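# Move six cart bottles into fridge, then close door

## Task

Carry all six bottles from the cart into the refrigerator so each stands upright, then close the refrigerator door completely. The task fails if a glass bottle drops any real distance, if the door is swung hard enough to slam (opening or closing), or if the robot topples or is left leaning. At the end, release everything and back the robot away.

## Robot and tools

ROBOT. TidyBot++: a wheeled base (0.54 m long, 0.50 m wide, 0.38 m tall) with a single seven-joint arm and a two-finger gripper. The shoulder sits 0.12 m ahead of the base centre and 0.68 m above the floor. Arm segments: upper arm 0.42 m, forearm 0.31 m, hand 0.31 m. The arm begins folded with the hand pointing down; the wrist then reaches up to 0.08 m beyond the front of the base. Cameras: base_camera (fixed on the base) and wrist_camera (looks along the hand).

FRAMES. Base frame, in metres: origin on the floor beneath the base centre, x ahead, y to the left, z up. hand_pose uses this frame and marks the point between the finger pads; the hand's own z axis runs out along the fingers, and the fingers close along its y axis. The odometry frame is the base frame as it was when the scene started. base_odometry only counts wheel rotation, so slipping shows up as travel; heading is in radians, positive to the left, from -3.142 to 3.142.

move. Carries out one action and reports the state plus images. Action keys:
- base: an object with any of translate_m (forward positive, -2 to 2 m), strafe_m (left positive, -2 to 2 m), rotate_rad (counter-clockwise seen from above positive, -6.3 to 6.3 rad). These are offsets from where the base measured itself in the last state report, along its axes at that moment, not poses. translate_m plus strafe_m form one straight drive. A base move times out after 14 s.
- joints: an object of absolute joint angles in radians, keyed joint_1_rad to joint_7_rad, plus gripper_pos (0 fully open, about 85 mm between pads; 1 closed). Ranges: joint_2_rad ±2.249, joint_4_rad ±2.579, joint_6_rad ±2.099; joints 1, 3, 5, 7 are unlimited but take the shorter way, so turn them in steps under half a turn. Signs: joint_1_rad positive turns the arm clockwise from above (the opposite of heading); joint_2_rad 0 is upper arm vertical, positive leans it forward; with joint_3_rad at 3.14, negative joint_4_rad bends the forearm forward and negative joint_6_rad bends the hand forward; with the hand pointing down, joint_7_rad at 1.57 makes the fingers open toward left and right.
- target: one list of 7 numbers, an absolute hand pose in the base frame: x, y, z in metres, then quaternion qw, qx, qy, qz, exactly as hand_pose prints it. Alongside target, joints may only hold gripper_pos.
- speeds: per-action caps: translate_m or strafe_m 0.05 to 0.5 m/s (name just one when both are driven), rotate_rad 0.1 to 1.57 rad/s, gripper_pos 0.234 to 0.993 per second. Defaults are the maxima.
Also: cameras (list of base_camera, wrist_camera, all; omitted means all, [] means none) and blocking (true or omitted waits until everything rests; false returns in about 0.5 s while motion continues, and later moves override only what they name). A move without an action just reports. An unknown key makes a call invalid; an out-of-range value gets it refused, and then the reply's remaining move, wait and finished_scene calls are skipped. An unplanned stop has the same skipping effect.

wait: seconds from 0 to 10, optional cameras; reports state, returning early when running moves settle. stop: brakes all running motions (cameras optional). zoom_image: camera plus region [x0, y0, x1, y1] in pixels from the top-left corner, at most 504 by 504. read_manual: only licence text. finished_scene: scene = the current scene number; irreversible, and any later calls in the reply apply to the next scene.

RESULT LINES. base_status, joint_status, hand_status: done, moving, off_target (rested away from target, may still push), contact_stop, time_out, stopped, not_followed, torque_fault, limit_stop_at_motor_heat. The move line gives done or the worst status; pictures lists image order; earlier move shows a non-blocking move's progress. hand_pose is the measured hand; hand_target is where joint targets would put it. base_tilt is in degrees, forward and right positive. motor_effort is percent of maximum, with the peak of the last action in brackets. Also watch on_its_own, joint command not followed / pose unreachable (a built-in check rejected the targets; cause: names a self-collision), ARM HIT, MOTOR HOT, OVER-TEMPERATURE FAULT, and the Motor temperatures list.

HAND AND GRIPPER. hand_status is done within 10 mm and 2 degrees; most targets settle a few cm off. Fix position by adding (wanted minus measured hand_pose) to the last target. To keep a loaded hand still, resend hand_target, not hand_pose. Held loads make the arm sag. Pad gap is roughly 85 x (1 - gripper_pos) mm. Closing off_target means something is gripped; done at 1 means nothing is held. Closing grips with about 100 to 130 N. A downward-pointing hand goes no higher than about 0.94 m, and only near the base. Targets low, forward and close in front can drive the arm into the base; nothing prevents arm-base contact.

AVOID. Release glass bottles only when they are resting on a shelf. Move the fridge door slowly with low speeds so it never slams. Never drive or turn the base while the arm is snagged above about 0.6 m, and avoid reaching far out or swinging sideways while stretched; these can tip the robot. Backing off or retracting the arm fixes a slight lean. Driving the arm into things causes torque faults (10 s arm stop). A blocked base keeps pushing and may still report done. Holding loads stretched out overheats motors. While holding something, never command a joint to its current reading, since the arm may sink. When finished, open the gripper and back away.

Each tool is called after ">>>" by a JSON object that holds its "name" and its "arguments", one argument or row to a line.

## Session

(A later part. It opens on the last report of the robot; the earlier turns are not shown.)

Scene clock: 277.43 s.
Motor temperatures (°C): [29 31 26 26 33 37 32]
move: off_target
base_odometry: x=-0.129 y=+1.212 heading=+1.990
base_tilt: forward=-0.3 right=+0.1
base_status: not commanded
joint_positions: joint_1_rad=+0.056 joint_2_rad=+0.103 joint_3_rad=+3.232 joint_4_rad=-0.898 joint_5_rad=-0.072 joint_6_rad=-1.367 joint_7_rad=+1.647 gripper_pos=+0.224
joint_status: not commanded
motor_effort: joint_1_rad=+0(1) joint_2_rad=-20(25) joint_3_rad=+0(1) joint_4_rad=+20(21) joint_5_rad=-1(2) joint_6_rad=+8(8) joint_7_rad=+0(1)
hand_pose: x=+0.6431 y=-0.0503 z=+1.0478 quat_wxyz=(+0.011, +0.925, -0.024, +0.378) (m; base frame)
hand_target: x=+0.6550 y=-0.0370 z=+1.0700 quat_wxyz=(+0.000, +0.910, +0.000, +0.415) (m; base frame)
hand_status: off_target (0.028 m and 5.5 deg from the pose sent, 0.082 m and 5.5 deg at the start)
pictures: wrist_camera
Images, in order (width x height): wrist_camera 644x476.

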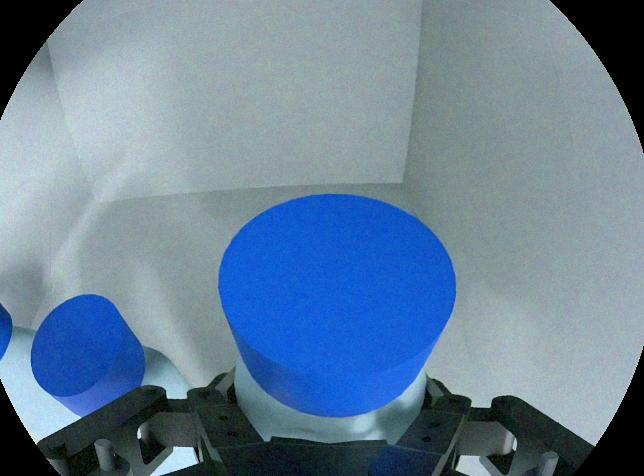

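>>> {"name": "move", "arguments": {
  "target": [0.655,-0.03,1.05,0,0.909,0,0.417],
  "cameras": []
}}

>>> {"name": "move", "arguments": {
  "target": [0.655,-0.03,1.03,0,0.909,0,0.417],
  "cameras": []
}}

>>> {"name": "move", "arguments": {
  "target": [0.655,-0.03,1.015,0,0.909,0,0.417],
  "cameras": ["wrist_camera"]
}}

Scene clock: 279.10 s.
Motor temperatures (°C): [29 31 26 26 33 37 32]
move: off_target
base_odometry: x=-0.129 y=+1.212 heading=+1.990
base_tilt: forward=-0.3 right=+0.1
base_status: not commanded
joint_positions: joint_1_rad=+0.053 joint_2_rad=+0.086 joint_3_rad=+3.232 joint_4_rad=-1.008 joint_5_rad=-0.072 joint_6_rad=-1.279 joint_7_rad=+1.647 gripper_pos=+0.224
joint_status: not commanded
motor_effort: joint_1_rad=+1(1) joint_2_rad=-21(23) joint_3_rad=+0(1) joint_4_rad=+20(21) joint_5_rad=-1(1) joint_6_rad=+8(8) joint_7_rad=+0(1)
hand_pose: x=+0.6495 y=-0.0511 z=+1.0221 quat_wxyz=(+0.009, +0.926, -0.027, +0.376) (m; base frame)
hand_target: x=+0.6550 y=-0.0300 z=+1.0500 quat_wxyz=(+0.000, +0.909, +0.000, +0.417) (m; base frame)
hand_status: off_target (0.035 m and 6.0 deg from the pose sent, 0.024 m and 5.7 deg at the start)
pictures: none
No camera images: "cameras" was empty.

Scene clock: 280.27 s.
Motor temperatures (°C): [29 31 26 26 33 37 32]
move: off_target
base_odometry: x=-0.129 y=+1.212 heading=+1.990
base_tilt: forward=-0.3 right=+0.1
base_status: not commanded
joint_positions: joint_1_rad=+0.051 joint_2_rad=+0.062 joint_3_rad=+3.232 joint_4_rad=-1.104 joint_5_rad=-0.072 joint_6_rad=-1.206 joint_7_rad=+1.647 gripper_pos=+0.224
joint_status: not commanded
motor_effort: joint_1_rad=+1(1) joint_2_rad=-20(22) joint_3_rad=+0(1) joint_4_rad=+21(22) joint_5_rad=-1(1) joint_6_rad=+7(8) joint_7_rad=+0(1)
hand_pose: x=+0.6493 y=-0.0512 z=+1.0024 quat_wxyz=(+0.008, +0.926, -0.029, +0.376) (m; base frame)
hand_target: x=+0.6550 y=-0.0300 z=+1.0300 quat_wxyz=(+0.000, +0.909, +0.000, +0.417) (m; base frame)
hand_status: off_target (0.035 m and 6.1 deg from the pose sent, 0.023 m and 6.0 deg at the start)
pictures: none
No camera images: "cameras" was empty.

Scene clock: 281.07 s.
Motor temperatures (°C): [29 31 26 26 33 37 32]
move: off_target
base_odometry: x=-0.129 y=+1.212 heading=+1.990
base_tilt: forward=-0.3 right=+0.1
base_status: not commanded
joint_positions: joint_1_rad=+0.048 joint_2_rad=+0.039 joint_3_rad=+3.232 joint_4_rad=-1.163 joint_5_rad=-0.072 joint_6_rad=-1.147 joint_7_rad=+1.647 gripper_pos=+0.224
joint_status: not commanded
motor_effort: joint_1_rad=+1(1) joint_2_rad=-18(21) joint_3_rad=+0(1) joint_4_rad=+20(21) joint_5_rad=-1(1) joint_6_rad=+6(9) joint_7_rad=+0(1)
hand_pose: x=+0.6492 y=-0.0510 z=+0.9974 quat_wxyz=(+0.007, +0.922, -0.029, +0.387) (m; base frame)
hand_target: x=+0.6550 y=-0.0300 z=+1.0150 quat_wxyz=(+0.000, +0.909, +0.000, +0.417) (m; base frame)
hand_status: off_target (0.028 m and 5.1 deg from the pose sent, 0.025 m and 6.1 deg at the start)
pictures: wrist_camera
Images, in order (width x height): wrist_camera 644x476.

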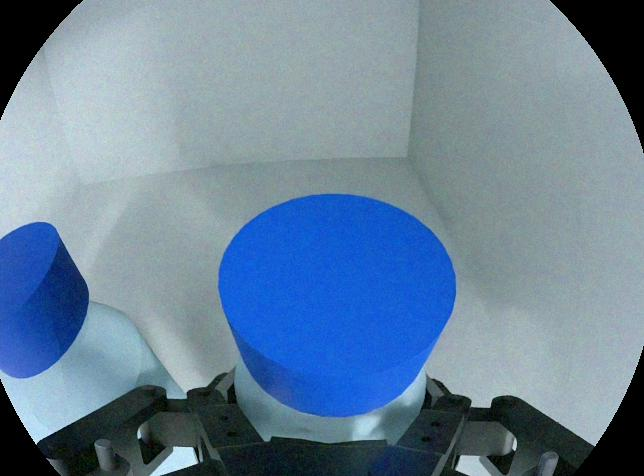

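>>> {"name": "move", "arguments": {
  "target": [0.655,-0.03,1.004,0,0.911,0,0.413],
  "cameras": []
}}

>>> {"name": "move", "arguments": {
  "joints": {"gripper_pos": 0.08},
  "speeds": {"gripper_pos":0.234},
  "cameras": ["wrist_camera"]
}}

>>> {"name": "move", "arguments": {
  "target": [0.59,-0.05,1.085,0,0.915,0,0.404],
  "cameras": ["wrist_camera"]
}}

Scene clock: 282.30 s.
Motor temperatures (°C): [29 31 26 26 33 37 32]
move: off_target
base_odometry: x=-0.129 y=+1.212 heading=+1.990
base_tilt: forward=-0.3 right=+0.1
base_status: not commanded
joint_positions: joint_1_rad=+0.047 joint_2_rad=+0.025 joint_3_rad=+3.232 joint_4_rad=-1.190 joint_5_rad=-0.072 joint_6_rad=-1.117 joint_7_rad=+1.647 gripper_pos=+0.224
joint_status: not commanded
motor_effort: joint_1_rad=+1(1) joint_2_rad=-17(19) joint_3_rad=+0(1) joint_4_rad=+19(20) joint_5_rad=-1(1) joint_6_rad=+6(7) joint_7_rad=+0(1)
hand_pose: x=+0.6483 y=-0.0510 z=+0.9977 quat_wxyz=(+0.007, +0.918, -0.030, +0.395) (m; base frame)
hand_target: x=+0.6550 y=-0.0300 z=+1.0040 quat_wxyz=(+0.000, +0.911, +0.000, +0.413) (m; base frame)
hand_status: off_target (0.023 m and 4.2 deg from the pose sent, 0.023 m and 4.7 deg at the start)
pictures: none
No camera images: "cameras" was empty.

Scene clock: 284.40 s.
Motor temperatures (°C): [29 31 26 26 33 37 32]
move: done
base_odometry: x=-0.129 y=+1.212 heading=+1.990
base_tilt: forward=-0.3 right=+0.1
base_status: not commanded
joint_positions: joint_1_rad=+0.046 joint_2_rad=+0.024 joint_3_rad=+3.232 joint_4_rad=-1.191 joint_5_rad=-0.072 joint_6_rad=-1.116 joint_7_rad=+1.647 gripper_pos=+0.080
joint_status: all done
motor_effort: joint_1_rad=+1(1) joint_2_rad=-17(19) joint_3_rad=+0(1) joint_4_rad=+19(19) joint_5_rad=+0(2) joint_6_rad=+6(7) joint_7_rad=+0(1)
hand_pose: x=+0.6484 y=-0.0504 z=+0.9981 quat_wxyz=(+0.007, +0.918, -0.029, +0.396) (m; base frame)
hand_target: x=+0.6550 y=-0.0300 z=+1.0040 quat_wxyz=(+0.000, +0.911, +0.000, +0.413) (m; base frame)
hand_status: not commanded
pictures: wrist_camera
Images, in order (width x height): wrist_camera 644x476.

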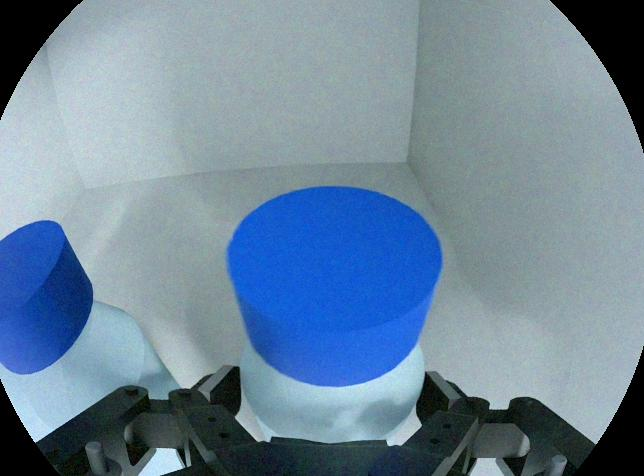

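Scene clock: 285.77 s.
Motor temperatures (°C): [29 31 26 26 33 37 32]
move: off_target
base_odometry: x=-0.129 y=+1.212 heading=+1.990
base_tilt: forward=-0.3 right=+0.1
base_status: not commanded
joint_positions: joint_1_rad=+0.057 joint_2_rad=-0.010 joint_3_rad=+3.257 joint_4_rad=-0.955 joint_5_rad=-0.109 joint_6_rad=-1.347 joint_7_rad=+1.691 gripper_pos=+0.080
joint_status: not commanded
motor_effort: joint_1_rad=+1(1) joint_2_rad=-15(19) joint_3_rad=+0(1) joint_4_rad=+17(20) joint_5_rad=-1(2) joint_6_rad=+6(6) joint_7_rad=+0(1)
hand_pose: x=+0.6020 y=-0.0498 z=+1.0826 quat_wxyz=(+0.007, +0.910, -0.013, +0.415) (m; base frame)
hand_target: x=+0.5900 y=-0.0500 z=+1.0850 quat_wxyz=(+0.000, +0.915, +0.000, +0.404) (m; base frame)
hand_status: off_target (0.012 m and 2.2 deg from the pose sent, 0.105 m and 3.6 deg at the start)
pictures: wrist_camera
Images, in order (width x height): wrist_camera 644x476.

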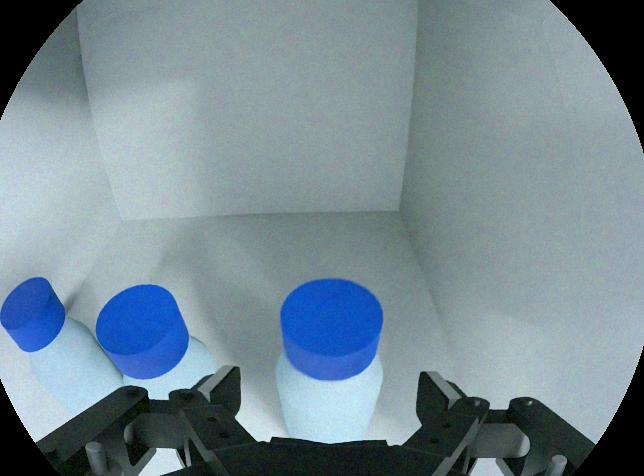

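>>> {"name": "move", "arguments": {
  "target": [0.652,-0.042,1.0,0,0.916,0,0.402],
  "cameras": ["wrist_camera"]
}}

Scene clock: 289.63 s.
Motor temperatures (°C): [29 31 26 26 33 37 32]
move: off_target
base_odometry: x=-0.129 y=+1.212 heading=+1.990
base_tilt: forward=-0.3 right=+0.1
base_status: not commanded
joint_positions: joint_1_rad=+0.057 joint_2_rad=+0.008 joint_3_rad=+3.253 joint_4_rad=-1.178 joint_5_rad=-0.110 joint_6_rad=-1.154 joint_7_rad=+1.692 gripper_pos=+0.080
joint_status: not commanded
motor_effort: joint_1_rad=+1(1) joint_2_rad=-16(18) joint_3_rad=+0(1) joint_4_rad=+18(19) joint_5_rad=-1(2) joint_6_rad=+6(7) joint_7_rad=+0(1)
hand_pose: x=+0.6362 y=-0.0544 z=+1.0056 quat_wxyz=(+0.002, +0.919, -0.022, +0.393) (m; base frame)
hand_target: x=+0.6520 y=-0.0420 z=+1.0000 quat_wxyz=(+0.000, +0.916, +0.000, +0.402) (m; base frame)
hand_status: off_target (0.021 m and 2.8 deg from the pose sent, 0.097 m and 2.4 deg at the start)
pictures: wrist_camera
Images, in order (width x height): wrist_camera 644x476.

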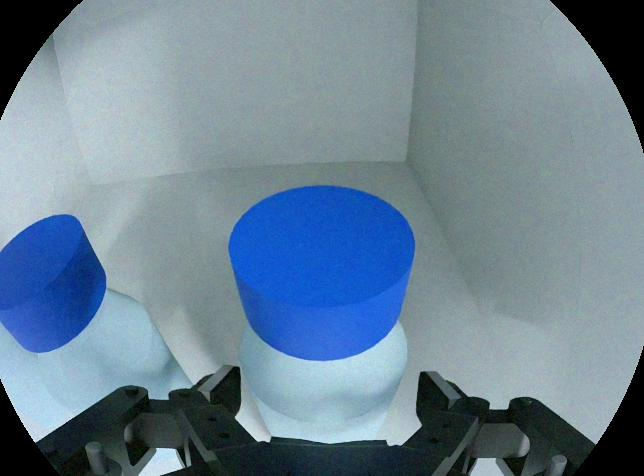

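>>> {"name": "move", "arguments": {
  "target": [0.665,-0.037,0.993,0,0.916,0,0.402],
  "cameras": []
}}

>>> {"name": "move", "arguments": {
  "joints": {"gripper_pos": 0.5},
  "speeds": {"gripper_pos":0.234},
  "cameras": ["wrist_camera"]
}}

Scene clock: 290.57 s.
Motor temperatures (°C): [29 31 26 26 33 37 32]
move: off_target
base_odometry: x=-0.129 y=+1.212 heading=+1.990
base_tilt: forward=-0.3 right=+0.1
base_status: not commanded
joint_positions: joint_1_rad=+0.057 joint_2_rad=+0.027 joint_3_rad=+3.237 joint_4_rad=-1.178 joint_5_rad=-0.110 joint_6_rad=-1.125 joint_7_rad=+1.692 gripper_pos=+0.080
joint_status: not commanded
motor_effort: joint_1_rad=+1(1) joint_2_rad=-18(19) joint_3_rad=+0(1) joint_4_rad=+18(19) joint_5_rad=-1(2) joint_6_rad=+6(6) joint_7_rad=+1(1)
hand_pose: x=+0.6489 y=-0.0482 z=+1.0022 quat_wxyz=(+0.001, +0.917, -0.016, +0.398) (m; base frame)
hand_target: x=+0.6650 y=-0.0370 z=+0.9930 quat_wxyz=(+0.000, +0.916, +0.000, +0.402) (m; base frame)
hand_status: off_target (0.022 m and 1.9 deg from the pose sent, 0.036 m and 2.8 deg at the start)
pictures: none
No camera images: "cameras" was empty.

Scene clock: 292.67 s.
Motor temperatures (°C): [29 31 26 26 33 37 32]
move: off_target
base_odometry: x=-0.129 y=+1.212 heading=+1.990
base_tilt: forward=-0.3 right=+0.1
base_status: not commanded
joint_positions: joint_1_rad=+0.057 joint_2_rad=+0.026 joint_3_rad=+3.237 joint_4_rad=-1.178 joint_5_rad=-0.110 joint_6_rad=-1.122 joint_7_rad=+1.692 gripper_pos=+0.229
joint_status: gripper_pos off_target (ended at +0.229, target +0.500)
motor_effort: joint_1_rad=+0(2) joint_2_rad=-12(17) joint_3_rad=+0(2) joint_4_rad=+16(19) joint_5_rad=-2(3) joint_6_rad=+6(6) joint_7_rad=+0(1)
hand_pose: x=+0.6494 y=-0.0484 z=+1.0032 quat_wxyz=(+0.001, +0.917, -0.016, +0.400) (m; base frame)
hand_target: x=+0.6650 y=-0.0370 z=+0.9930 quat_wxyz=(+0.000, +0.916, +0.000, +0.402) (m; base frame)
hand_status: not commanded
pictures: wrist_camera
Images, in order (width x height): wrist_camera 644x476.

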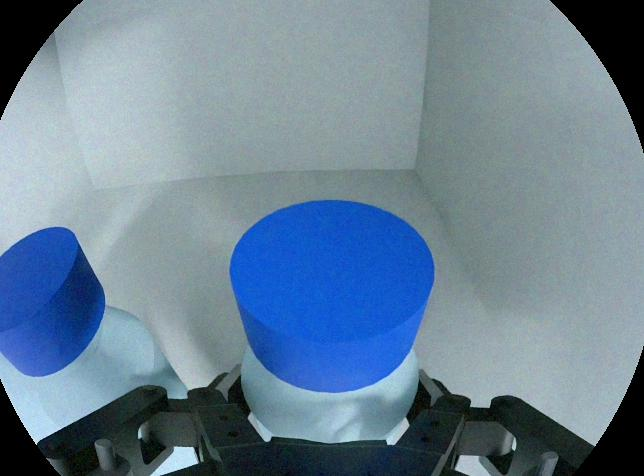

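>>> {"name": "move", "arguments": {
  "target": [0.665,-0.037,1.035,0,0.912,0,0.410],
  "cameras": []
}}

>>> {"name": "move", "arguments": {
  "base": {"translate_m": 0.07},
  "target": [0.705,-0.037,1.045,0,0.910,0,0.415],
  "speeds": {"translate_m":0.15},
  "cameras": ["wrist_camera"]
}}

Scene clock: 294.67 s.
Motor temperatures (°C): [29 31 26 26 33 37 32]
move: off_target
base_odometry: x=-0.129 y=+1.212 heading=+1.990
base_tilt: forward=-0.3 right=+0.1
base_status: not commanded
joint_positions: joint_1_rad=+0.057 joint_2_rad=+0.076 joint_3_rad=+3.236 joint_4_rad=-1.086 joint_5_rad=-0.110 joint_6_rad=-1.155 joint_7_rad=+1.692 gripper_pos=+0.229
joint_status: not commanded
motor_effort: joint_1_rad=+0(1) joint_2_rad=-21(23) joint_3_rad=+1(1) joint_4_rad=+21(22) joint_5_rad=-1(3) joint_6_rad=+7(9) joint_7_rad=+0(1)
hand_pose: x=+0.6675 y=-0.0481 z=+1.0162 quat_wxyz=(+0.003, +0.915, -0.012, +0.403) (m; base frame)
hand_target: x=+0.6650 y=-0.0370 z=+1.0350 quat_wxyz=(+0.000, +0.912, +0.000, +0.410) (m; base frame)
hand_status: off_target (0.022 m and 1.7 deg from the pose sent, 0.037 m and 2.3 deg at the start)
pictures: none
No camera images: "cameras" was empty.

Scene clock: 296.03 s.
Motor temperatures (°C): [29 31 26 26 33 37 32]
move: off_target
base_odometry: x=-0.158 y=+1.276 heading=+1.991
base_tilt: forward=-0.3 right=+0.1
base_status: done
joint_positions: joint_1_rad=+0.062 joint_2_rad=+0.194 joint_3_rad=+3.211 joint_4_rad=-0.927 joint_5_rad=-0.110 joint_6_rad=-1.184 joint_7_rad=+1.692 gripper_pos=+0.229
joint_status: not commanded
motor_effort: joint_1_rad=+1(2) joint_2_rad=-26(30) joint_3_rad=+0(1) joint_4_rad=+21(23) joint_5_rad=-1(2) joint_6_rad=+9(9) joint_7_rad=+1(1)
hand_pose: x=+0.7141 y=-0.0404 z=+1.0244 quat_wxyz=(+0.003, +0.912, +0.000, +0.409) (m; base frame)
hand_target: x=+0.7050 y=-0.0370 z=+1.0450 quat_wxyz=(+0.000, +0.910, +0.000, +0.415) (m; base frame)
hand_status: off_target (0.023 m and 0.8 deg from the pose sent, 0.049 m and 2.1 deg at the start)
pictures: wrist_camera
Images, in order (width x height): wrist_camera 644x476.

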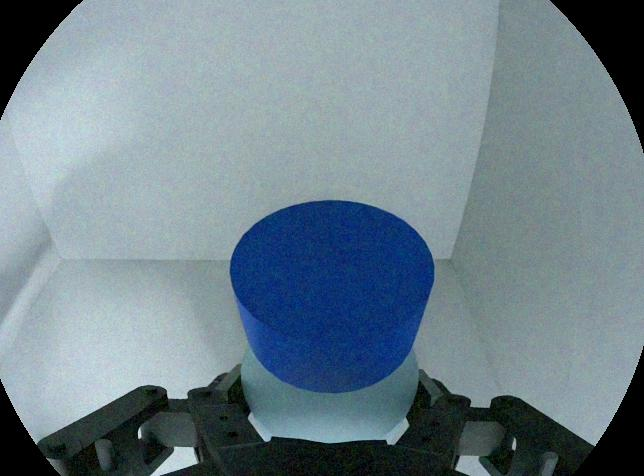

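>>> {"name": "move", "arguments": {
  "target": [0.70,-0.037,1.028,0,0.913,0,0.408],
  "cameras": []
}}

>>> {"name": "move", "arguments": {
  "target": [0.70,-0.037,1.010,0,0.915,0,0.404],
  "cameras": []
}}

>>> {"name": "move", "arguments": {
  "joints": {"gripper_pos": 0.05},
  "speeds": {"gripper_pos":0.234},
  "cameras": ["wrist_camera"]
}}

Scene clock: 297.60 s.
Motor temperatures (°C): [29 31 26 26 33 37 32]
move: off_target
base_odometry: x=-0.158 y=+1.276 heading=+1.991
base_tilt: forward=-0.3 right=+0.1
base_status: not commanded
joint_positions: joint_1_rad=+0.062 joint_2_rad=+0.188 joint_3_rad=+3.211 joint_4_rad=-0.956 joint_5_rad=-0.110 joint_6_rad=-1.184 joint_7_rad=+1.692 gripper_pos=+0.229
joint_status: not commanded
motor_effort: joint_1_rad=+1(1) joint_2_rad=-26(27) joint_3_rad=+1(1) joint_4_rad=+21(22) joint_5_rad=-1(2) joint_6_rad=+8(9) joint_7_rad=+0(1)
hand_pose: x=+0.7097 y=-0.0402 z=+1.0131 quat_wxyz=(+0.001, +0.917, -0.001, +0.399) (m; base frame)
hand_target: x=+0.7000 y=-0.0370 z=+1.0280 quat_wxyz=(+0.000, +0.913, +0.000, +0.408) (m; base frame)
hand_status: off_target (0.018 m and 1.2 deg from the pose sent, 0.015 m and 0.3 deg at the start)
pictures: none
No camera images: "cameras" was empty.

Scene clock: 298.43 s.
Motor temperatures (°C): [29 31 26 26 33 37 32]
move: done
base_odometry: x=-0.158 y=+1.276 heading=+1.991
base_tilt: forward=-0.3 right=+0.1
base_status: not commanded
joint_positions: joint_1_rad=+0.062 joint_2_rad=+0.165 joint_3_rad=+3.211 joint_4_rad=-1.007 joint_5_rad=-0.110 joint_6_rad=-1.169 joint_7_rad=+1.692 gripper_pos=+0.229
joint_status: not commanded
motor_effort: joint_1_rad=+1(1) joint_2_rad=-22(25) joint_3_rad=+0(1) joint_4_rad=+19(21) joint_5_rad=-1(2) joint_6_rad=+5(8) joint_7_rad=+0(1)
hand_pose: x=+0.7010 y=-0.0400 z=+1.0032 quat_wxyz=(+0.000, +0.920, -0.002, +0.392) (m; base frame)
hand_target: x=+0.7000 y=-0.0370 z=+1.0100 quat_wxyz=(+0.000, +0.915, +0.000, +0.404) (m; base frame)
hand_status: done (0.008 m and 1.5 deg from the pose sent, 0.011 m and 0.7 deg at the start)
pictures: none
No camera images: "cameras" was empty.

Scene clock: 300.67 s.
Motor temperatures (°C): [29 31 26 26 33 37 32]
move: done
base_odometry: x=-0.158 y=+1.276 heading=+1.991
base_tilt: forward=-0.3 right=+0.1
base_status: not commanded
joint_positions: joint_1_rad=+0.062 joint_2_rad=+0.158 joint_3_rad=+3.211 joint_4_rad=-1.009 joint_5_rad=-0.110 joint_6_rad=-1.169 joint_7_rad=+1.692 gripper_pos=+0.052
joint_status: all done
motor_effort: joint_1_rad=+1(1) joint_2_rad=-21(23) joint_3_rad=+0(1) joint_4_rad=+18(19) joint_5_rad=-1(2) joint_6_rad=+6(7) joint_7_rad=+0(1)
hand_pose: x=+0.6986 y=-0.0399 z=+1.0068 quat_wxyz=(+0.000, +0.919, -0.002, +0.395) (m; base frame)
hand_target: x=+0.7000 y=-0.0370 z=+1.0100 quat_wxyz=(+0.000, +0.915, +0.000, +0.404) (m; base frame)
hand_status: not commanded
pictures: wrist_camera
Images, in order (width x height): wrist_camera 644x476.

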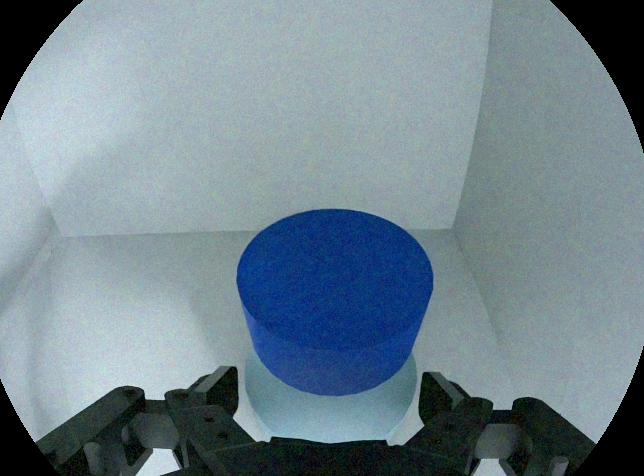

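>>> {"name": "move", "arguments": {
  "target": [0.62,-0.037,1.085,0,0.915,0,0.404],
  "cameras": []
}}

>>> {"name": "move", "arguments": {
  "target": [0.52,0.075,1.075,0,0.92,0,0.392],
  "cameras": ["wrist_camera"]
}}

Scene clock: 302.27 s.
Motor temperatures (°C): [29 31 26 26 33 37 32]
move: off_target
base_odometry: x=-0.158 y=+1.276 heading=+1.991
base_tilt: forward=-0.3 right=+0.1
base_status: not commanded
joint_positions: joint_1_rad=+0.062 joint_2_rad=+0.048 joint_3_rad=+3.212 joint_4_rad=-0.880 joint_5_rad=-0.110 joint_6_rad=-1.346 joint_7_rad=+1.692 gripper_pos=+0.052
joint_status: not commanded
motor_effort: joint_1_rad=+1(1) joint_2_rad=-16(24) joint_3_rad=+0(1) joint_4_rad=+17(20) joint_5_rad=-1(2) joint_6_rad=+6(7) joint_7_rad=+0(1)
hand_pose: x=+0.6281 y=-0.0314 z=+1.0907 quat_wxyz=(+0.001, +0.906, +0.007, +0.423) (m; base frame)
hand_target: x=+0.6200 y=-0.0370 z=+1.0850 quat_wxyz=(+0.000, +0.915, +0.000, +0.404) (m; base frame)
hand_status: off_target (0.011 m and 2.5 deg from the pose sent, 0.111 m and 1.2 deg at the start)
pictures: none
No camera images: "cameras" was empty.

Scene clock: 304.00 s.
Motor temperatures (°C): [29 31 26 26 33 37 32]
move: off_target
base_odometry: x=-0.158 y=+1.276 heading=+1.991
base_tilt: forward=-0.3 right=+0.1
base_status: not commanded
joint_positions: joint_1_rad=-0.053 joint_2_rad=-0.137 joint_3_rad=+2.928 joint_4_rad=-1.023 joint_5_rad=+0.144 joint_6_rad=-1.393 joint_7_rad=+1.366 gripper_pos=+0.052
joint_status: not commanded
motor_effort: joint_1_rad=+1(2) joint_2_rad=-8(18) joint_3_rad=+0(2) joint_4_rad=+17(17) joint_5_rad=+1(2) joint_6_rad=+6(7) joint_7_rad=+0(1)
hand_pose: x=+0.5319 y=+0.0806 z=+1.0968 quat_wxyz=(-0.016, +0.906, +0.015, +0.424) (m; base frame)
hand_target: x=+0.5200 y=+0.0750 z=+1.0750 quat_wxyz=(+0.000, +0.920, +0.000, +0.392) (m; base frame)
hand_status: off_target (0.025 m and 4.7 deg from the pose sent, 0.153 m and 4.0 deg at the start)
pictures: wrist_camera
Images, in order (width x height): wrist_camera 644x476.

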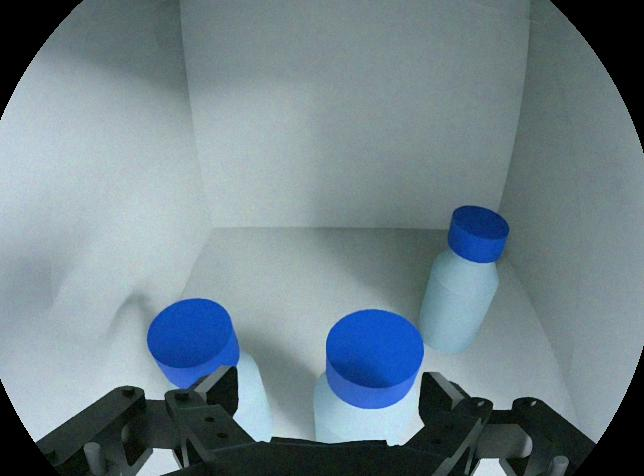

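>>> {"name": "move", "arguments": {
  "target": [0.55,0.058,1.035,0,0.922,0,0.387],
  "cameras": ["wrist_camera"]
}}

Scene clock: 305.60 s.
Motor temperatures (°C): [29 31 26 26 33 37 32]
move: off_target
base_odometry: x=-0.158 y=+1.276 heading=+1.991
base_tilt: forward=-0.3 right=+0.1
base_status: not commanded
joint_positions: joint_1_rad=-0.053 joint_2_rad=-0.137 joint_3_rad=+2.968 joint_4_rad=-1.173 joint_5_rad=+0.145 joint_6_rad=-1.348 joint_7_rad=+1.365 gripper_pos=+0.052
joint_status: not commanded
motor_effort: joint_1_rad=+1(1) joint_2_rad=-10(11) joint_3_rad=+1(1) joint_4_rad=+17(18) joint_5_rad=+1(2) joint_6_rad=+5(6) joint_7_rad=+0(1)
hand_pose: x=+0.5402 y=+0.0617 z=+1.0352 quat_wxyz=(+0.002, +0.926, +0.002, +0.377) (m; base frame)
hand_target: x=+0.5500 y=+0.0580 z=+1.0350 quat_wxyz=(+0.000, +0.922, +0.000, +0.387) (m; base frame)
hand_status: off_target (0.011 m and 1.3 deg from the pose sent, 0.068 m and 5.3 deg at the start)
pictures: wrist_camera
Images, in order (width x height): wrist_camera 644x476.

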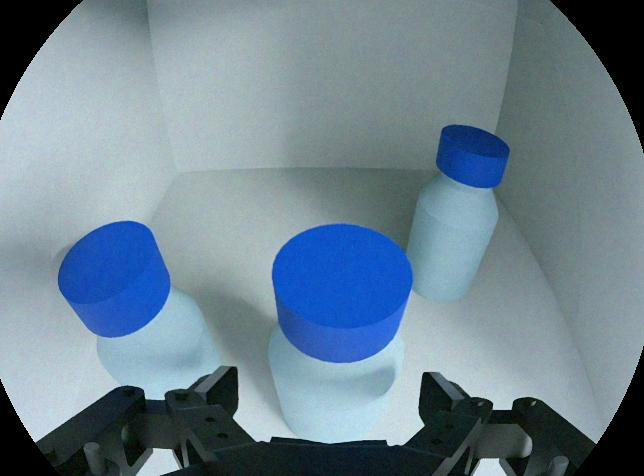

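>>> {"name": "move", "arguments": {
  "target": [0.587,0.054,0.998,0,0.920,0,0.392],
  "cameras": ["wrist_camera"]
}}

Scene clock: 307.13 s.
Motor temperatures (°C): [29 31 26 26 33 37 32]
move: off_target
base_odometry: x=-0.158 y=+1.276 heading=+1.991
base_tilt: forward=-0.3 right=+0.1
base_status: not commanded
joint_positions: joint_1_rad=-0.054 joint_2_rad=-0.114 joint_3_rad=+2.999 joint_4_rad=-1.286 joint_5_rad=+0.145 joint_6_rad=-1.197 joint_7_rad=+1.365 gripper_pos=+0.052
joint_status: not commanded
motor_effort: joint_1_rad=+0(2) joint_2_rad=-11(14) joint_3_rad=+1(1) joint_4_rad=+18(19) joint_5_rad=+1(2) joint_6_rad=+6(6) joint_7_rad=+1(1)
hand_pose: x=+0.5736 y=+0.0540 z=+1.0017 quat_wxyz=(+0.004, +0.923, -0.003, +0.384) (m; base frame)
hand_target: x=+0.5870 y=+0.0540 z=+0.9980 quat_wxyz=(+0.000, +0.920, +0.000, +0.392) (m; base frame)
hand_status: off_target (0.014 m and 1.2 deg from the pose sent, 0.060 m and 1.9 deg at the start)
pictures: wrist_camera
Images, in order (width x height): wrist_camera 644x476.

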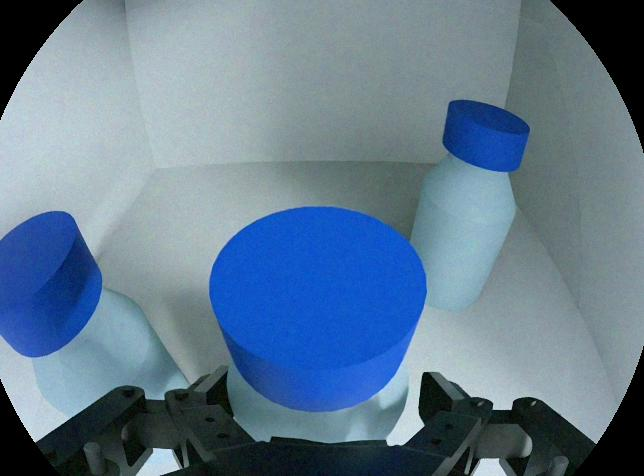

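>>> {"name": "move", "arguments": {
  "joints": {"gripper_pos": 0.5},
  "speeds": {"gripper_pos":0.234},
  "cameras": []
}}

>>> {"name": "move", "arguments": {
  "target": [0.592,0.060,1.04,0,0.916,0,0.40],
  "cameras": ["wrist_camera"]
}}

Scene clock: 309.77 s.
Motor temperatures (°C): [29 31 26 26 33 37 32]
move: off_target
base_odometry: x=-0.158 y=+1.276 heading=+1.991
base_tilt: forward=-0.3 right=+0.1
base_status: not commanded
joint_positions: joint_1_rad=-0.064 joint_2_rad=-0.115 joint_3_rad=+2.999 joint_4_rad=-1.286 joint_5_rad=+0.145 joint_6_rad=-1.194 joint_7_rad=+1.365 gripper_pos=+0.226
joint_status: gripper_pos off_target (ended at +0.226, target +0.500)
motor_effort: joint_1_rad=+2(3) joint_2_rad=-9(12) joint_3_rad=+2(3) joint_4_rad=+17(18) joint_5_rad=+3(4) joint_6_rad=+6(7) joint_7_rad=+0(1)
hand_pose: x=+0.5737 y=+0.0585 z=+1.0027 quat_wxyz=(+0.001, +0.923, +0.002, +0.385) (m; base frame)
hand_target: x=+0.5870 y=+0.0540 z=+0.9980 quat_wxyz=(+0.000, +0.920, +0.000, +0.392) (m; base frame)
hand_status: not commanded
pictures: none
No camera images: "cameras" was empty.

Scene clock: 310.90 s.
Motor temperatures (°C): [29 31 26 26 33 37 32]
move: off_target
base_odometry: x=-0.158 y=+1.276 heading=+1.991
base_tilt: forward=-0.3 right=+0.1
base_status: not commanded
joint_positions: joint_1_rad=-0.090 joint_2_rad=-0.050 joint_3_rad=+3.004 joint_4_rad=-1.195 joint_5_rad=+0.145 joint_6_rad=-1.223 joint_7_rad=+1.365 gripper_pos=+0.226
joint_status: not commanded
motor_effort: joint_1_rad=+0(2) joint_2_rad=-17(19) joint_3_rad=+0(2) joint_4_rad=+22(22) joint_5_rad=+2(3) joint_6_rad=+8(9) joint_7_rad=+1(1)
hand_pose: x=+0.5952 y=+0.0706 z=+1.0122 quat_wxyz=(-0.007, +0.923, +0.008, +0.384) (m; base frame)
hand_target: x=+0.5920 y=+0.0600 z=+1.0400 quat_wxyz=(+0.000, +0.916, +0.000, +0.400) (m; base frame)
hand_status: off_target (0.030 m and 2.4 deg from the pose sent, 0.042 m and 1.8 deg at the start)
pictures: wrist_camera
Images, in order (width x height): wrist_camera 644x476.

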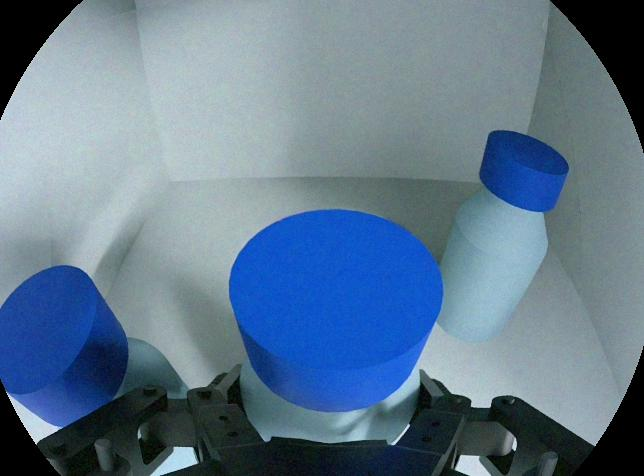

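>>> {"name": "move", "arguments": {
  "target": [0.65,0.072,1.055,0,0.912,0,0.410],
  "cameras": []
}}

>>> {"name": "move", "arguments": {
  "target": [0.705,0.08,1.050,0,0.910,0,0.415],
  "cameras": ["wrist_camera"]
}}

Scene clock: 312.30 s.
Motor temperatures (°C): [29 31 26 26 33 37 32]
move: off_target
base_odometry: x=-0.158 y=+1.276 heading=+1.991
base_tilt: forward=-0.3 right=+0.1
base_status: not commanded
joint_positions: joint_1_rad=-0.181 joint_2_rad=+0.089 joint_3_rad=+3.080 joint_4_rad=-1.010 joint_5_rad=+0.149 joint_6_rad=-1.237 joint_7_rad=+1.365 gripper_pos=+0.226
joint_status: not commanded
motor_effort: joint_1_rad=+0(1) joint_2_rad=-22(24) joint_3_rad=+0(1) joint_4_rad=+21(23) joint_5_rad=+1(2) joint_6_rad=+8(10) joint_7_rad=-1(1)
hand_pose: x=+0.6535 y=+0.0861 z=+1.0309 quat_wxyz=(-0.017, +0.918, +0.010, +0.397) (m; base frame)
hand_target: x=+0.6500 y=+0.0720 z=+1.0550 quat_wxyz=(+0.000, +0.912, +0.000, +0.410) (m; base frame)
hand_status: off_target (0.028 m and 2.8 deg from the pose sent, 0.070 m and 3.5 deg at the start)
pictures: none
No camera images: "cameras" was empty.

Scene clock: 313.60 s.
Motor temperatures (°C): [29 31 26 26 33 37 32]
move: off_target
base_odometry: x=-0.158 y=+1.276 heading=+1.991
base_tilt: forward=-0.3 right=+0.1
base_status: not commanded
joint_positions: joint_1_rad=-0.223 joint_2_rad=+0.219 joint_3_rad=+3.145 joint_4_rad=-0.878 joint_5_rad=+0.149 joint_6_rad=-1.237 joint_7_rad=+1.365 gripper_pos=+0.226
joint_status: not commanded
motor_effort: joint_1_rad=+0(2) joint_2_rad=-26(30) joint_3_rad=+0(1) joint_4_rad=+22(23) joint_5_rad=+2(2) joint_6_rad=+9(10) joint_7_rad=-1(1)
hand_pose: x=+0.7086 y=+0.0885 z=+1.0232 quat_wxyz=(-0.010, +0.917, +0.001, +0.398) (m; base frame)
hand_target: x=+0.7050 y=+0.0800 z=+1.0500 quat_wxyz=(+0.000, +0.910, +0.000, +0.415) (m; base frame)
hand_status: off_target (0.028 m and 2.4 deg from the pose sent, 0.055 m and 3.2 deg at the start)
pictures: wrist_camera
Images, in order (width x height): wrist_camera 644x476.

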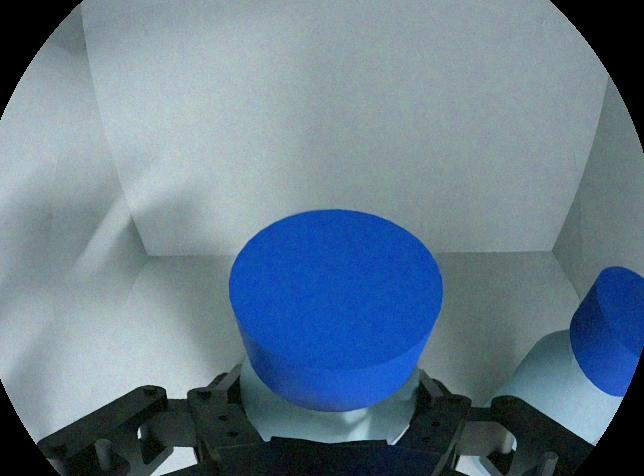

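>>> {"name": "move", "arguments": {
  "target": [0.702,0.08,1.030,0,0.913,0,0.408],
  "cameras": []
}}

>>> {"name": "move", "arguments": {
  "target": [0.70,0.08,1.010,0,0.915,0,0.404],
  "cameras": []
}}

>>> {"name": "move", "arguments": {
  "joints": {"gripper_pos": 0.05},
  "speeds": {"gripper_pos":0.234},
  "cameras": ["wrist_camera"]
}}

>>> {"name": "move", "arguments": {
  "target": [0.62,0.08,1.085,0,0.915,0,0.404],
  "cameras": []
}}

>>> {"name": "move", "arguments": {
  "target": [0.54,0.185,1.055,0,0.92,0,0.392],
  "cameras": ["wrist_camera"]
}}

Scene clock: 315.17 s.
Motor temperatures (°C): [29 31 26 26 33 37 32]
move: off_target
base_odometry: x=-0.158 y=+1.276 heading=+1.991
base_tilt: forward=-0.3 right=+0.1
base_status: not commanded
joint_positions: joint_1_rad=-0.223 joint_2_rad=+0.217 joint_3_rad=+3.145 joint_4_rad=-0.920 joint_5_rad=+0.149 joint_6_rad=-1.237 joint_7_rad=+1.365 gripper_pos=+0.226
joint_status: not commanded
motor_effort: joint_1_rad=+1(1) joint_2_rad=-27(29) joint_3_rad=+1(1) joint_4_rad=+22(23) joint_5_rad=+1(2) joint_6_rad=+9(10) joint_7_rad=+0(1)
hand_pose: x=+0.7045 y=+0.0876 z=+1.0039 quat_wxyz=(-0.006, +0.925, +0.003, +0.381) (m; base frame)
hand_target: x=+0.7020 y=+0.0800 z=+1.0300 quat_wxyz=(+0.000, +0.913, +0.000, +0.408) (m; base frame)
hand_status: off_target (0.027 m and 3.5 deg from the pose sent, 0.013 m and 1.7 deg at the start)
pictures: none
No camera images: "cameras" was empty.

Scene clock: 316.07 s.
Motor temperatures (°C): [29 31 26 26 33 37 32]
move: done
base_odometry: x=-0.158 y=+1.276 heading=+1.991
base_tilt: forward=-0.3 right=+0.1
base_status: not commanded
joint_positions: joint_1_rad=-0.223 joint_2_rad=+0.185 joint_3_rad=+3.145 joint_4_rad=-0.978 joint_5_rad=+0.150 joint_6_rad=-1.190 joint_7_rad=+1.365 gripper_pos=+0.226
joint_status: not commanded
motor_effort: joint_1_rad=+1(2) joint_2_rad=-22(27) joint_3_rad=+1(1) joint_4_rad=+19(22) joint_5_rad=+1(2) joint_6_rad=+4(9) joint_7_rad=+0(1)
hand_pose: x=+0.6996 y=+0.0870 z=+1.0034 quat_wxyz=(-0.008, +0.921, +0.005, +0.390) (m; base frame)
hand_target: x=+0.7000 y=+0.0800 z=+1.0100 quat_wxyz=(+0.000, +0.915, +0.000, +0.404) (m; base frame)
hand_status: done (0.010 m and 2.0 deg from the pose sent, 0.011 m and 3.0 deg at the start)
pictures: none
No camera images: "cameras" was empty.

Scene clock: 318.30 s.
Motor temperatures (°C): [29 31 26 26 33 37 32]
move: done
base_odometry: x=-0.158 y=+1.276 heading=+1.991
base_tilt: forward=-0.3 right=+0.1
base_status: not commanded
joint_positions: joint_1_rad=-0.223 joint_2_rad=+0.178 joint_3_rad=+3.145 joint_4_rad=-0.980 joint_5_rad=+0.150 joint_6_rad=-1.190 joint_7_rad=+1.365 gripper_pos=+0.052
joint_status: all done
motor_effort: joint_1_rad=+1(2) joint_2_rad=-22(24) joint_3_rad=+1(1) joint_4_rad=+18(19) joint_5_rad=+1(3) joint_6_rad=+5(6) joint_7_rad=+0(1)
hand_pose: x=+0.6971 y=+0.0864 z=+1.0068 quat_wxyz=(-0.008, +0.920, +0.005, +0.393) (m; base frame)
hand_target: x=+0.7000 y=+0.0800 z=+1.0100 quat_wxyz=(+0.000, +0.915, +0.000, +0.404) (m; base frame)
hand_status: not commanded
pictures: wrist_camera
Images, in order (width x height): wrist_camera 644x476.

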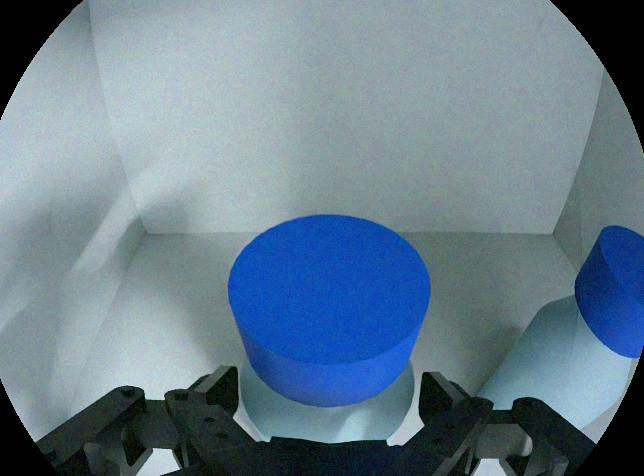

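Scene clock: 319.50 s.
Motor temperatures (°C): [29 31 26 26 33 37 32]
move: off_target
base_odometry: x=-0.158 y=+1.276 heading=+1.991
base_tilt: forward=-0.3 right=+0.1
base_status: not commanded
joint_positions: joint_1_rad=-0.226 joint_2_rad=+0.075 joint_3_rad=+3.108 joint_4_rad=-0.850 joint_5_rad=+0.175 joint_6_rad=-1.367 joint_7_rad=+1.365 gripper_pos=+0.052
joint_status: not commanded
motor_effort: joint_1_rad=+0(1) joint_2_rad=-17(24) joint_3_rad=+0(0) joint_4_rad=+17(19) joint_5_rad=+1(2) joint_6_rad=+6(7) joint_7_rad=+0(1)
hand_pose: x=+0.6286 y=+0.0802 z=+1.0883 quat_wxyz=(-0.012, +0.908, +0.004, +0.419) (m; base frame)
hand_target: x=+0.6200 y=+0.0800 z=+1.0850 quat_wxyz=(+0.000, +0.915, +0.000, +0.404) (m; base frame)
hand_status: off_target (0.009 m and 2.4 deg from the pose sent, 0.110 m and 1.8 deg at the start)
pictures: none
No camera images: "cameras" was empty.

Scene clock: 321.17 s.
Motor temperatures (°C): [29 31 26 26 33 37 32]
move: off_target
base_odometry: x=-0.158 y=+1.276 heading=+1.991
base_tilt: forward=-0.3 right=+0.1
base_status: not commanded
joint_positions: joint_1_rad=-0.431 joint_2_rad=+0.028 joint_3_rad=+2.846 joint_4_rad=-0.969 joint_5_rad=+0.482 joint_6_rad=-1.444 joint_7_rad=+0.996 gripper_pos=+0.052
joint_status: not commanded
motor_effort: joint_1_rad=+0(2) joint_2_rad=-14(18) joint_3_rad=+0(2) joint_4_rad=+16(17) joint_5_rad=+4(4) joint_6_rad=+5(6) joint_7_rad=+0(1)
hand_pose: x=+0.5540 y=+0.1936 z=+1.0639 quat_wxyz=(-0.020, +0.914, +0.015, +0.404) (m; base frame)
hand_target: x=+0.5400 y=+0.1850 z=+1.0550 quat_wxyz=(+0.000, +0.920, +0.000, +0.392) (m; base frame)
hand_status: off_target (0.019 m and 3.3 deg from the pose sent, 0.141 m and 3.7 deg at the start)
pictures: wrist_camera
Images, in order (width x height): wrist_camera 644x476.

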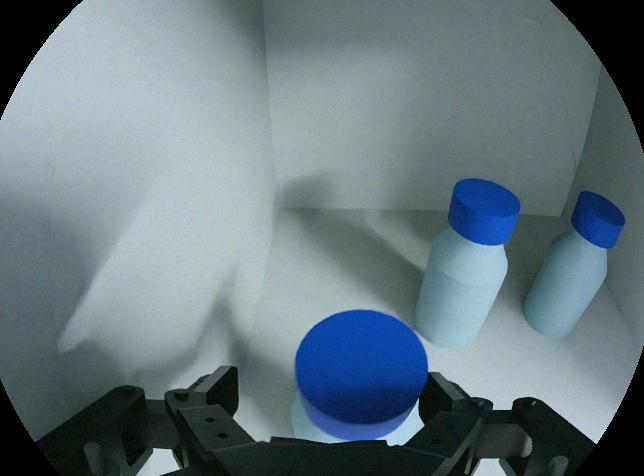

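>>> {"name": "move", "arguments": {
  "target": [0.545,0.175,1.03,0,0.922,0,0.387],
  "cameras": ["wrist_camera"]
}}

Scene clock: 322.77 s.
Motor temperatures (°C): [29 31 26 26 33 37 32]
move: off_target
base_odometry: x=-0.158 y=+1.276 heading=+1.991
base_tilt: forward=-0.3 right=+0.1
base_status: not commanded
joint_positions: joint_1_rad=-0.361 joint_2_rad=-0.004 joint_3_rad=+2.821 joint_4_rad=-1.083 joint_5_rad=+0.482 joint_6_rad=-1.437 joint_7_rad=+0.995 gripper_pos=+0.052
joint_status: not commanded
motor_effort: joint_1_rad=+0(2) joint_2_rad=-15(15) joint_3_rad=+0(1) joint_4_rad=+17(17) joint_5_rad=+3(4) joint_6_rad=+4(5) joint_7_rad=+0(1)
hand_pose: x=+0.5474 y=+0.1664 z=+1.0292 quat_wxyz=(+0.015, +0.925, +0.007, +0.380) (m; base frame)
hand_target: x=+0.5450 y=+0.1750 z=+1.0300 quat_wxyz=(+0.000, +0.922, +0.000, +0.387) (m; base frame)
hand_status: off_target (0.009 m and 2.1 deg from the pose sent, 0.040 m and 3.6 deg at the start)
pictures: wrist_camera
Images, in order (width x height): wrist_camera 644x476.

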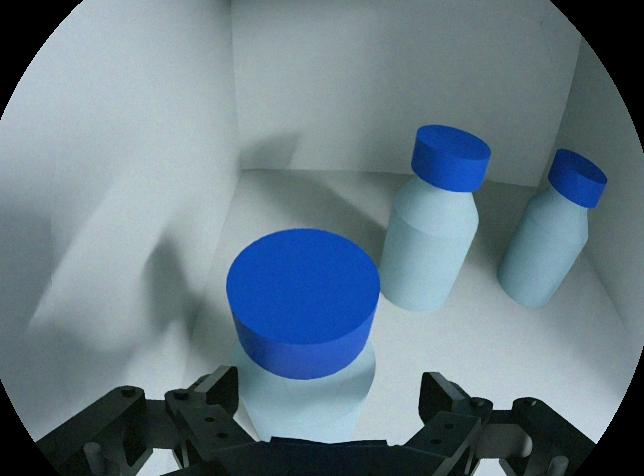

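>>> {"name": "move", "arguments": {
  "target": [0.568,0.184,1.01,0,0.920,0,0.392],
  "cameras": ["wrist_camera"]
}}

Scene clock: 323.77 s.
Motor temperatures (°C): [29 31 26 26 33 37 32]
move: off_target
base_odometry: x=-0.158 y=+1.276 heading=+1.991
base_tilt: forward=-0.3 right=+0.1
base_status: not commanded
joint_positions: joint_1_rad=-0.376 joint_2_rad=+0.001 joint_3_rad=+2.827 joint_4_rad=-1.141 joint_5_rad=+0.482 joint_6_rad=-1.368 joint_7_rad=+0.970 gripper_pos=+0.052
joint_status: not commanded
motor_effort: joint_1_rad=+1(1) joint_2_rad=-14(17) joint_3_rad=+0(1) joint_4_rad=+17(18) joint_5_rad=+4(5) joint_6_rad=+5(5) joint_7_rad=+1(1)
hand_pose: x=+0.5565 y=+0.1801 z=+1.0136 quat_wxyz=(+0.008, +0.923, +0.014, +0.384) (m; base frame)
hand_target: x=+0.5680 y=+0.1840 z=+1.0100 quat_wxyz=(+0.000, +0.920, +0.000, +0.392) (m; base frame)
hand_status: off_target (0.013 m and 2.1 deg from the pose sent, 0.033 m and 2.4 deg at the start)
pictures: wrist_camera
Images, in order (width x height): wrist_camera 644x476.

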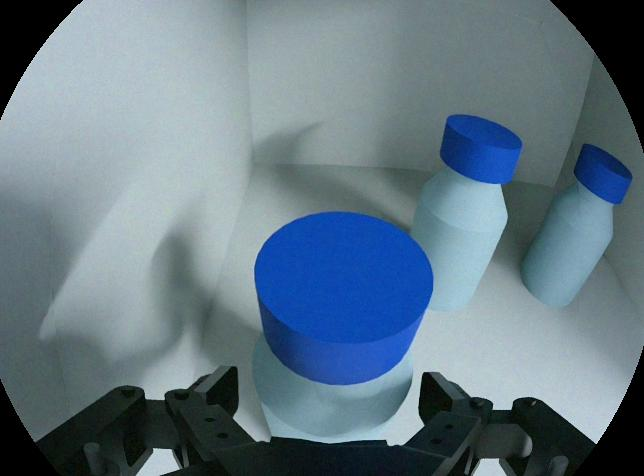

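>>> {"name": "move", "arguments": {
  "target": [0.585,0.178,0.998,0,0.920,0,0.392],
  "cameras": ["wrist_camera"]
}}

Scene clock: 324.67 s.
Motor temperatures (°C): [29 31 26 26 33 37 32]
move: off_target
base_odometry: x=-0.158 y=+1.276 heading=+1.991
base_tilt: forward=-0.3 right=+0.1
base_status: not commanded
joint_positions: joint_1_rad=-0.376 joint_2_rad=+0.005 joint_3_rad=+2.858 joint_4_rad=-1.170 joint_5_rad=+0.482 joint_6_rad=-1.312 joint_7_rad=+0.970 gripper_pos=+0.052
joint_status: not commanded
motor_effort: joint_1_rad=+1(2) joint_2_rad=-15(16) joint_3_rad=+0(1) joint_4_rad=+18(18) joint_5_rad=+3(4) joint_6_rad=+4(5) joint_7_rad=+0(1)
hand_pose: x=+0.5713 y=+0.1754 z=+1.0085 quat_wxyz=(+0.008, +0.920, +0.010, +0.392) (m; base frame)
hand_target: x=+0.5850 y=+0.1780 z=+0.9980 quat_wxyz=(+0.000, +0.920, +0.000, +0.392) (m; base frame)
hand_status: off_target (0.017 m and 1.5 deg from the pose sent, 0.033 m and 2.1 deg at the start)
pictures: wrist_camera
Images, in order (width x height): wrist_camera 644x476.

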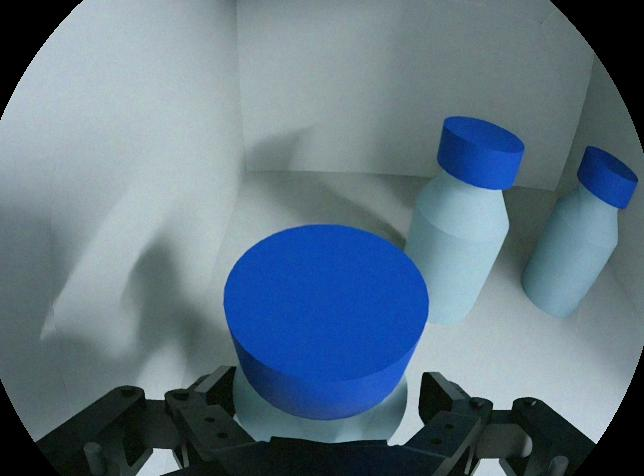

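Good. Grasp, lift, move to back row.

>>> {"name": "move", "arguments": {
  "joints": {"gripper_pos": 0.5},
  "speeds": {"gripper_pos":0.234},
  "cameras": []
}}

>>> {"name": "move", "arguments": {
  "target": [0.592,0.18,1.045,0,0.916,0,0.40],
  "cameras": ["wrist_camera"]
}}

>>> {"name": "move", "arguments": {
  "target": [0.65,0.19,1.055,0,0.912,0,0.410],
  "cameras": ["wrist_camera"]
}}

Scene clock: 327.47 s.
Motor temperatures (°C): [29 31 26 26 33 37 32]
move: off_target
base_odometry: x=-0.158 y=+1.276 heading=+1.991
base_tilt: forward=-0.3 right=+0.1
base_status: not commanded
joint_positions: joint_1_rad=-0.376 joint_2_rad=+0.004 joint_3_rad=+2.858 joint_4_rad=-1.170 joint_5_rad=+0.482 joint_6_rad=-1.307 joint_7_rad=+0.970 gripper_pos=+0.227
joint_status: gripper_pos off_target (ended at +0.227, target +0.500)
motor_effort: joint_1_rad=+3(3) joint_2_rad=-12(16) joint_3_rad=+3(3) joint_4_rad=+15(18) joint_5_rad=+5(6) joint_6_rad=+4(5) joint_7_rad=+0(1)
hand_pose: x=+0.5721 y=+0.1764 z=+1.0097 quat_wxyz=(+0.007, +0.919, +0.011, +0.395) (m; base frame)
hand_target: x=+0.5850 y=+0.1780 z=+0.9980 quat_wxyz=(+0.000, +0.920, +0.000, +0.392) (m; base frame)
hand_status: not commanded
pictures: none
No camera images: "cameras" was empty.

Scene clock: 328.70 s.
Motor temperatures (°C): [29 31 26 26 33 37 32]
move: off_target
base_odometry: x=-0.158 y=+1.276 heading=+1.991
base_tilt: forward=-0.3 right=+0.1
base_status: not commanded
joint_positions: joint_1_rad=-0.455 joint_2_rad=+0.072 joint_3_rad=+2.930 joint_4_rad=-1.029 joint_5_rad=+0.482 joint_6_rad=-1.351 joint_7_rad=+0.971 gripper_pos=+0.227
joint_status: not commanded
motor_effort: joint_1_rad=+1(3) joint_2_rad=-20(22) joint_3_rad=+0(2) joint_4_rad=+20(21) joint_5_rad=+5(5) joint_6_rad=+7(7) joint_7_rad=+0(1)
hand_pose: x=+0.5937 y=+0.1889 z=+1.0331 quat_wxyz=(-0.009, +0.916, -0.002, +0.401) (m; base frame)
hand_target: x=+0.5920 y=+0.1800 z=+1.0450 quat_wxyz=(+0.000, +0.916, +0.000, +0.400) (m; base frame)
hand_status: off_target (0.015 m and 1.0 deg from the pose sent, 0.041 m and 1.6 deg at the start)
pictures: wrist_camera
Images, in order (width x height): wrist_camera 644x476.

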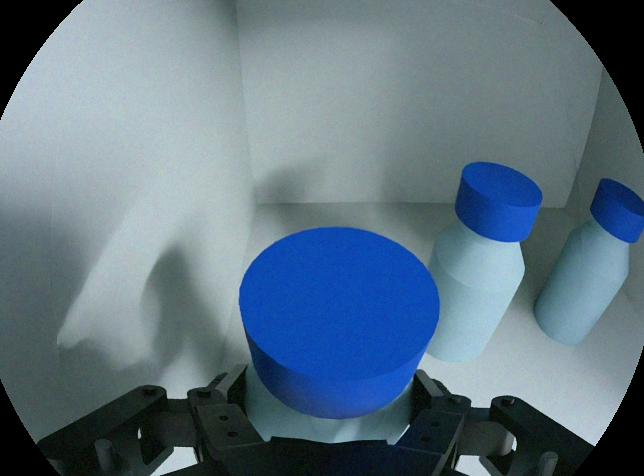

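Scene clock: 330.10 s.
Motor temperatures (°C): [29 31 26 26 33 37 32]
move: off_target
base_odometry: x=-0.158 y=+1.276 heading=+1.991
base_tilt: forward=-0.3 right=+0.1
base_status: not commanded
joint_positions: joint_1_rad=-0.543 joint_2_rad=+0.203 joint_3_rad=+3.110 joint_4_rad=-0.848 joint_5_rad=+0.460 joint_6_rad=-1.351 joint_7_rad=+1.047 gripper_pos=+0.227
joint_status: not commanded
motor_effort: joint_1_rad=+1(2) joint_2_rad=-25(26) joint_3_rad=+1(1) joint_4_rad=+20(20) joint_5_rad=+4(5) joint_6_rad=+7(8) joint_7_rad=+0(1)
hand_pose: x=+0.6559 y=+0.1857 z=+1.0465 quat_wxyz=(+0.006, +0.909, -0.012, +0.416) (m; base frame)
hand_target: x=+0.6500 y=+0.1900 z=+1.0550 quat_wxyz=(+0.000, +0.912, +0.000, +0.410) (m; base frame)
hand_status: off_target (0.011 m and 1.7 deg from the pose sent, 0.060 m and 1.5 deg at the start)
pictures: wrist_camera
Images, in order (width x height): wrist_camera 644x476.

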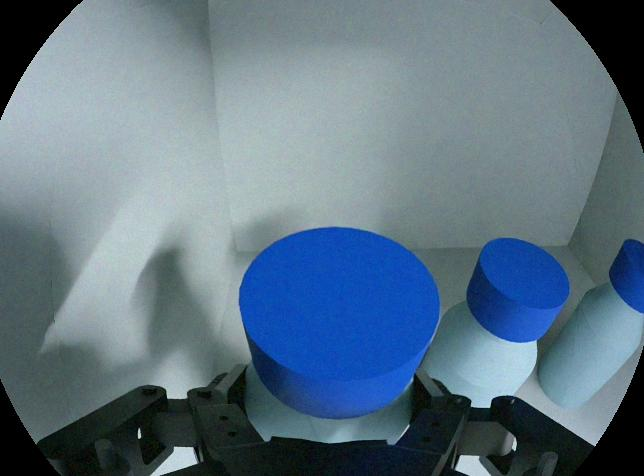

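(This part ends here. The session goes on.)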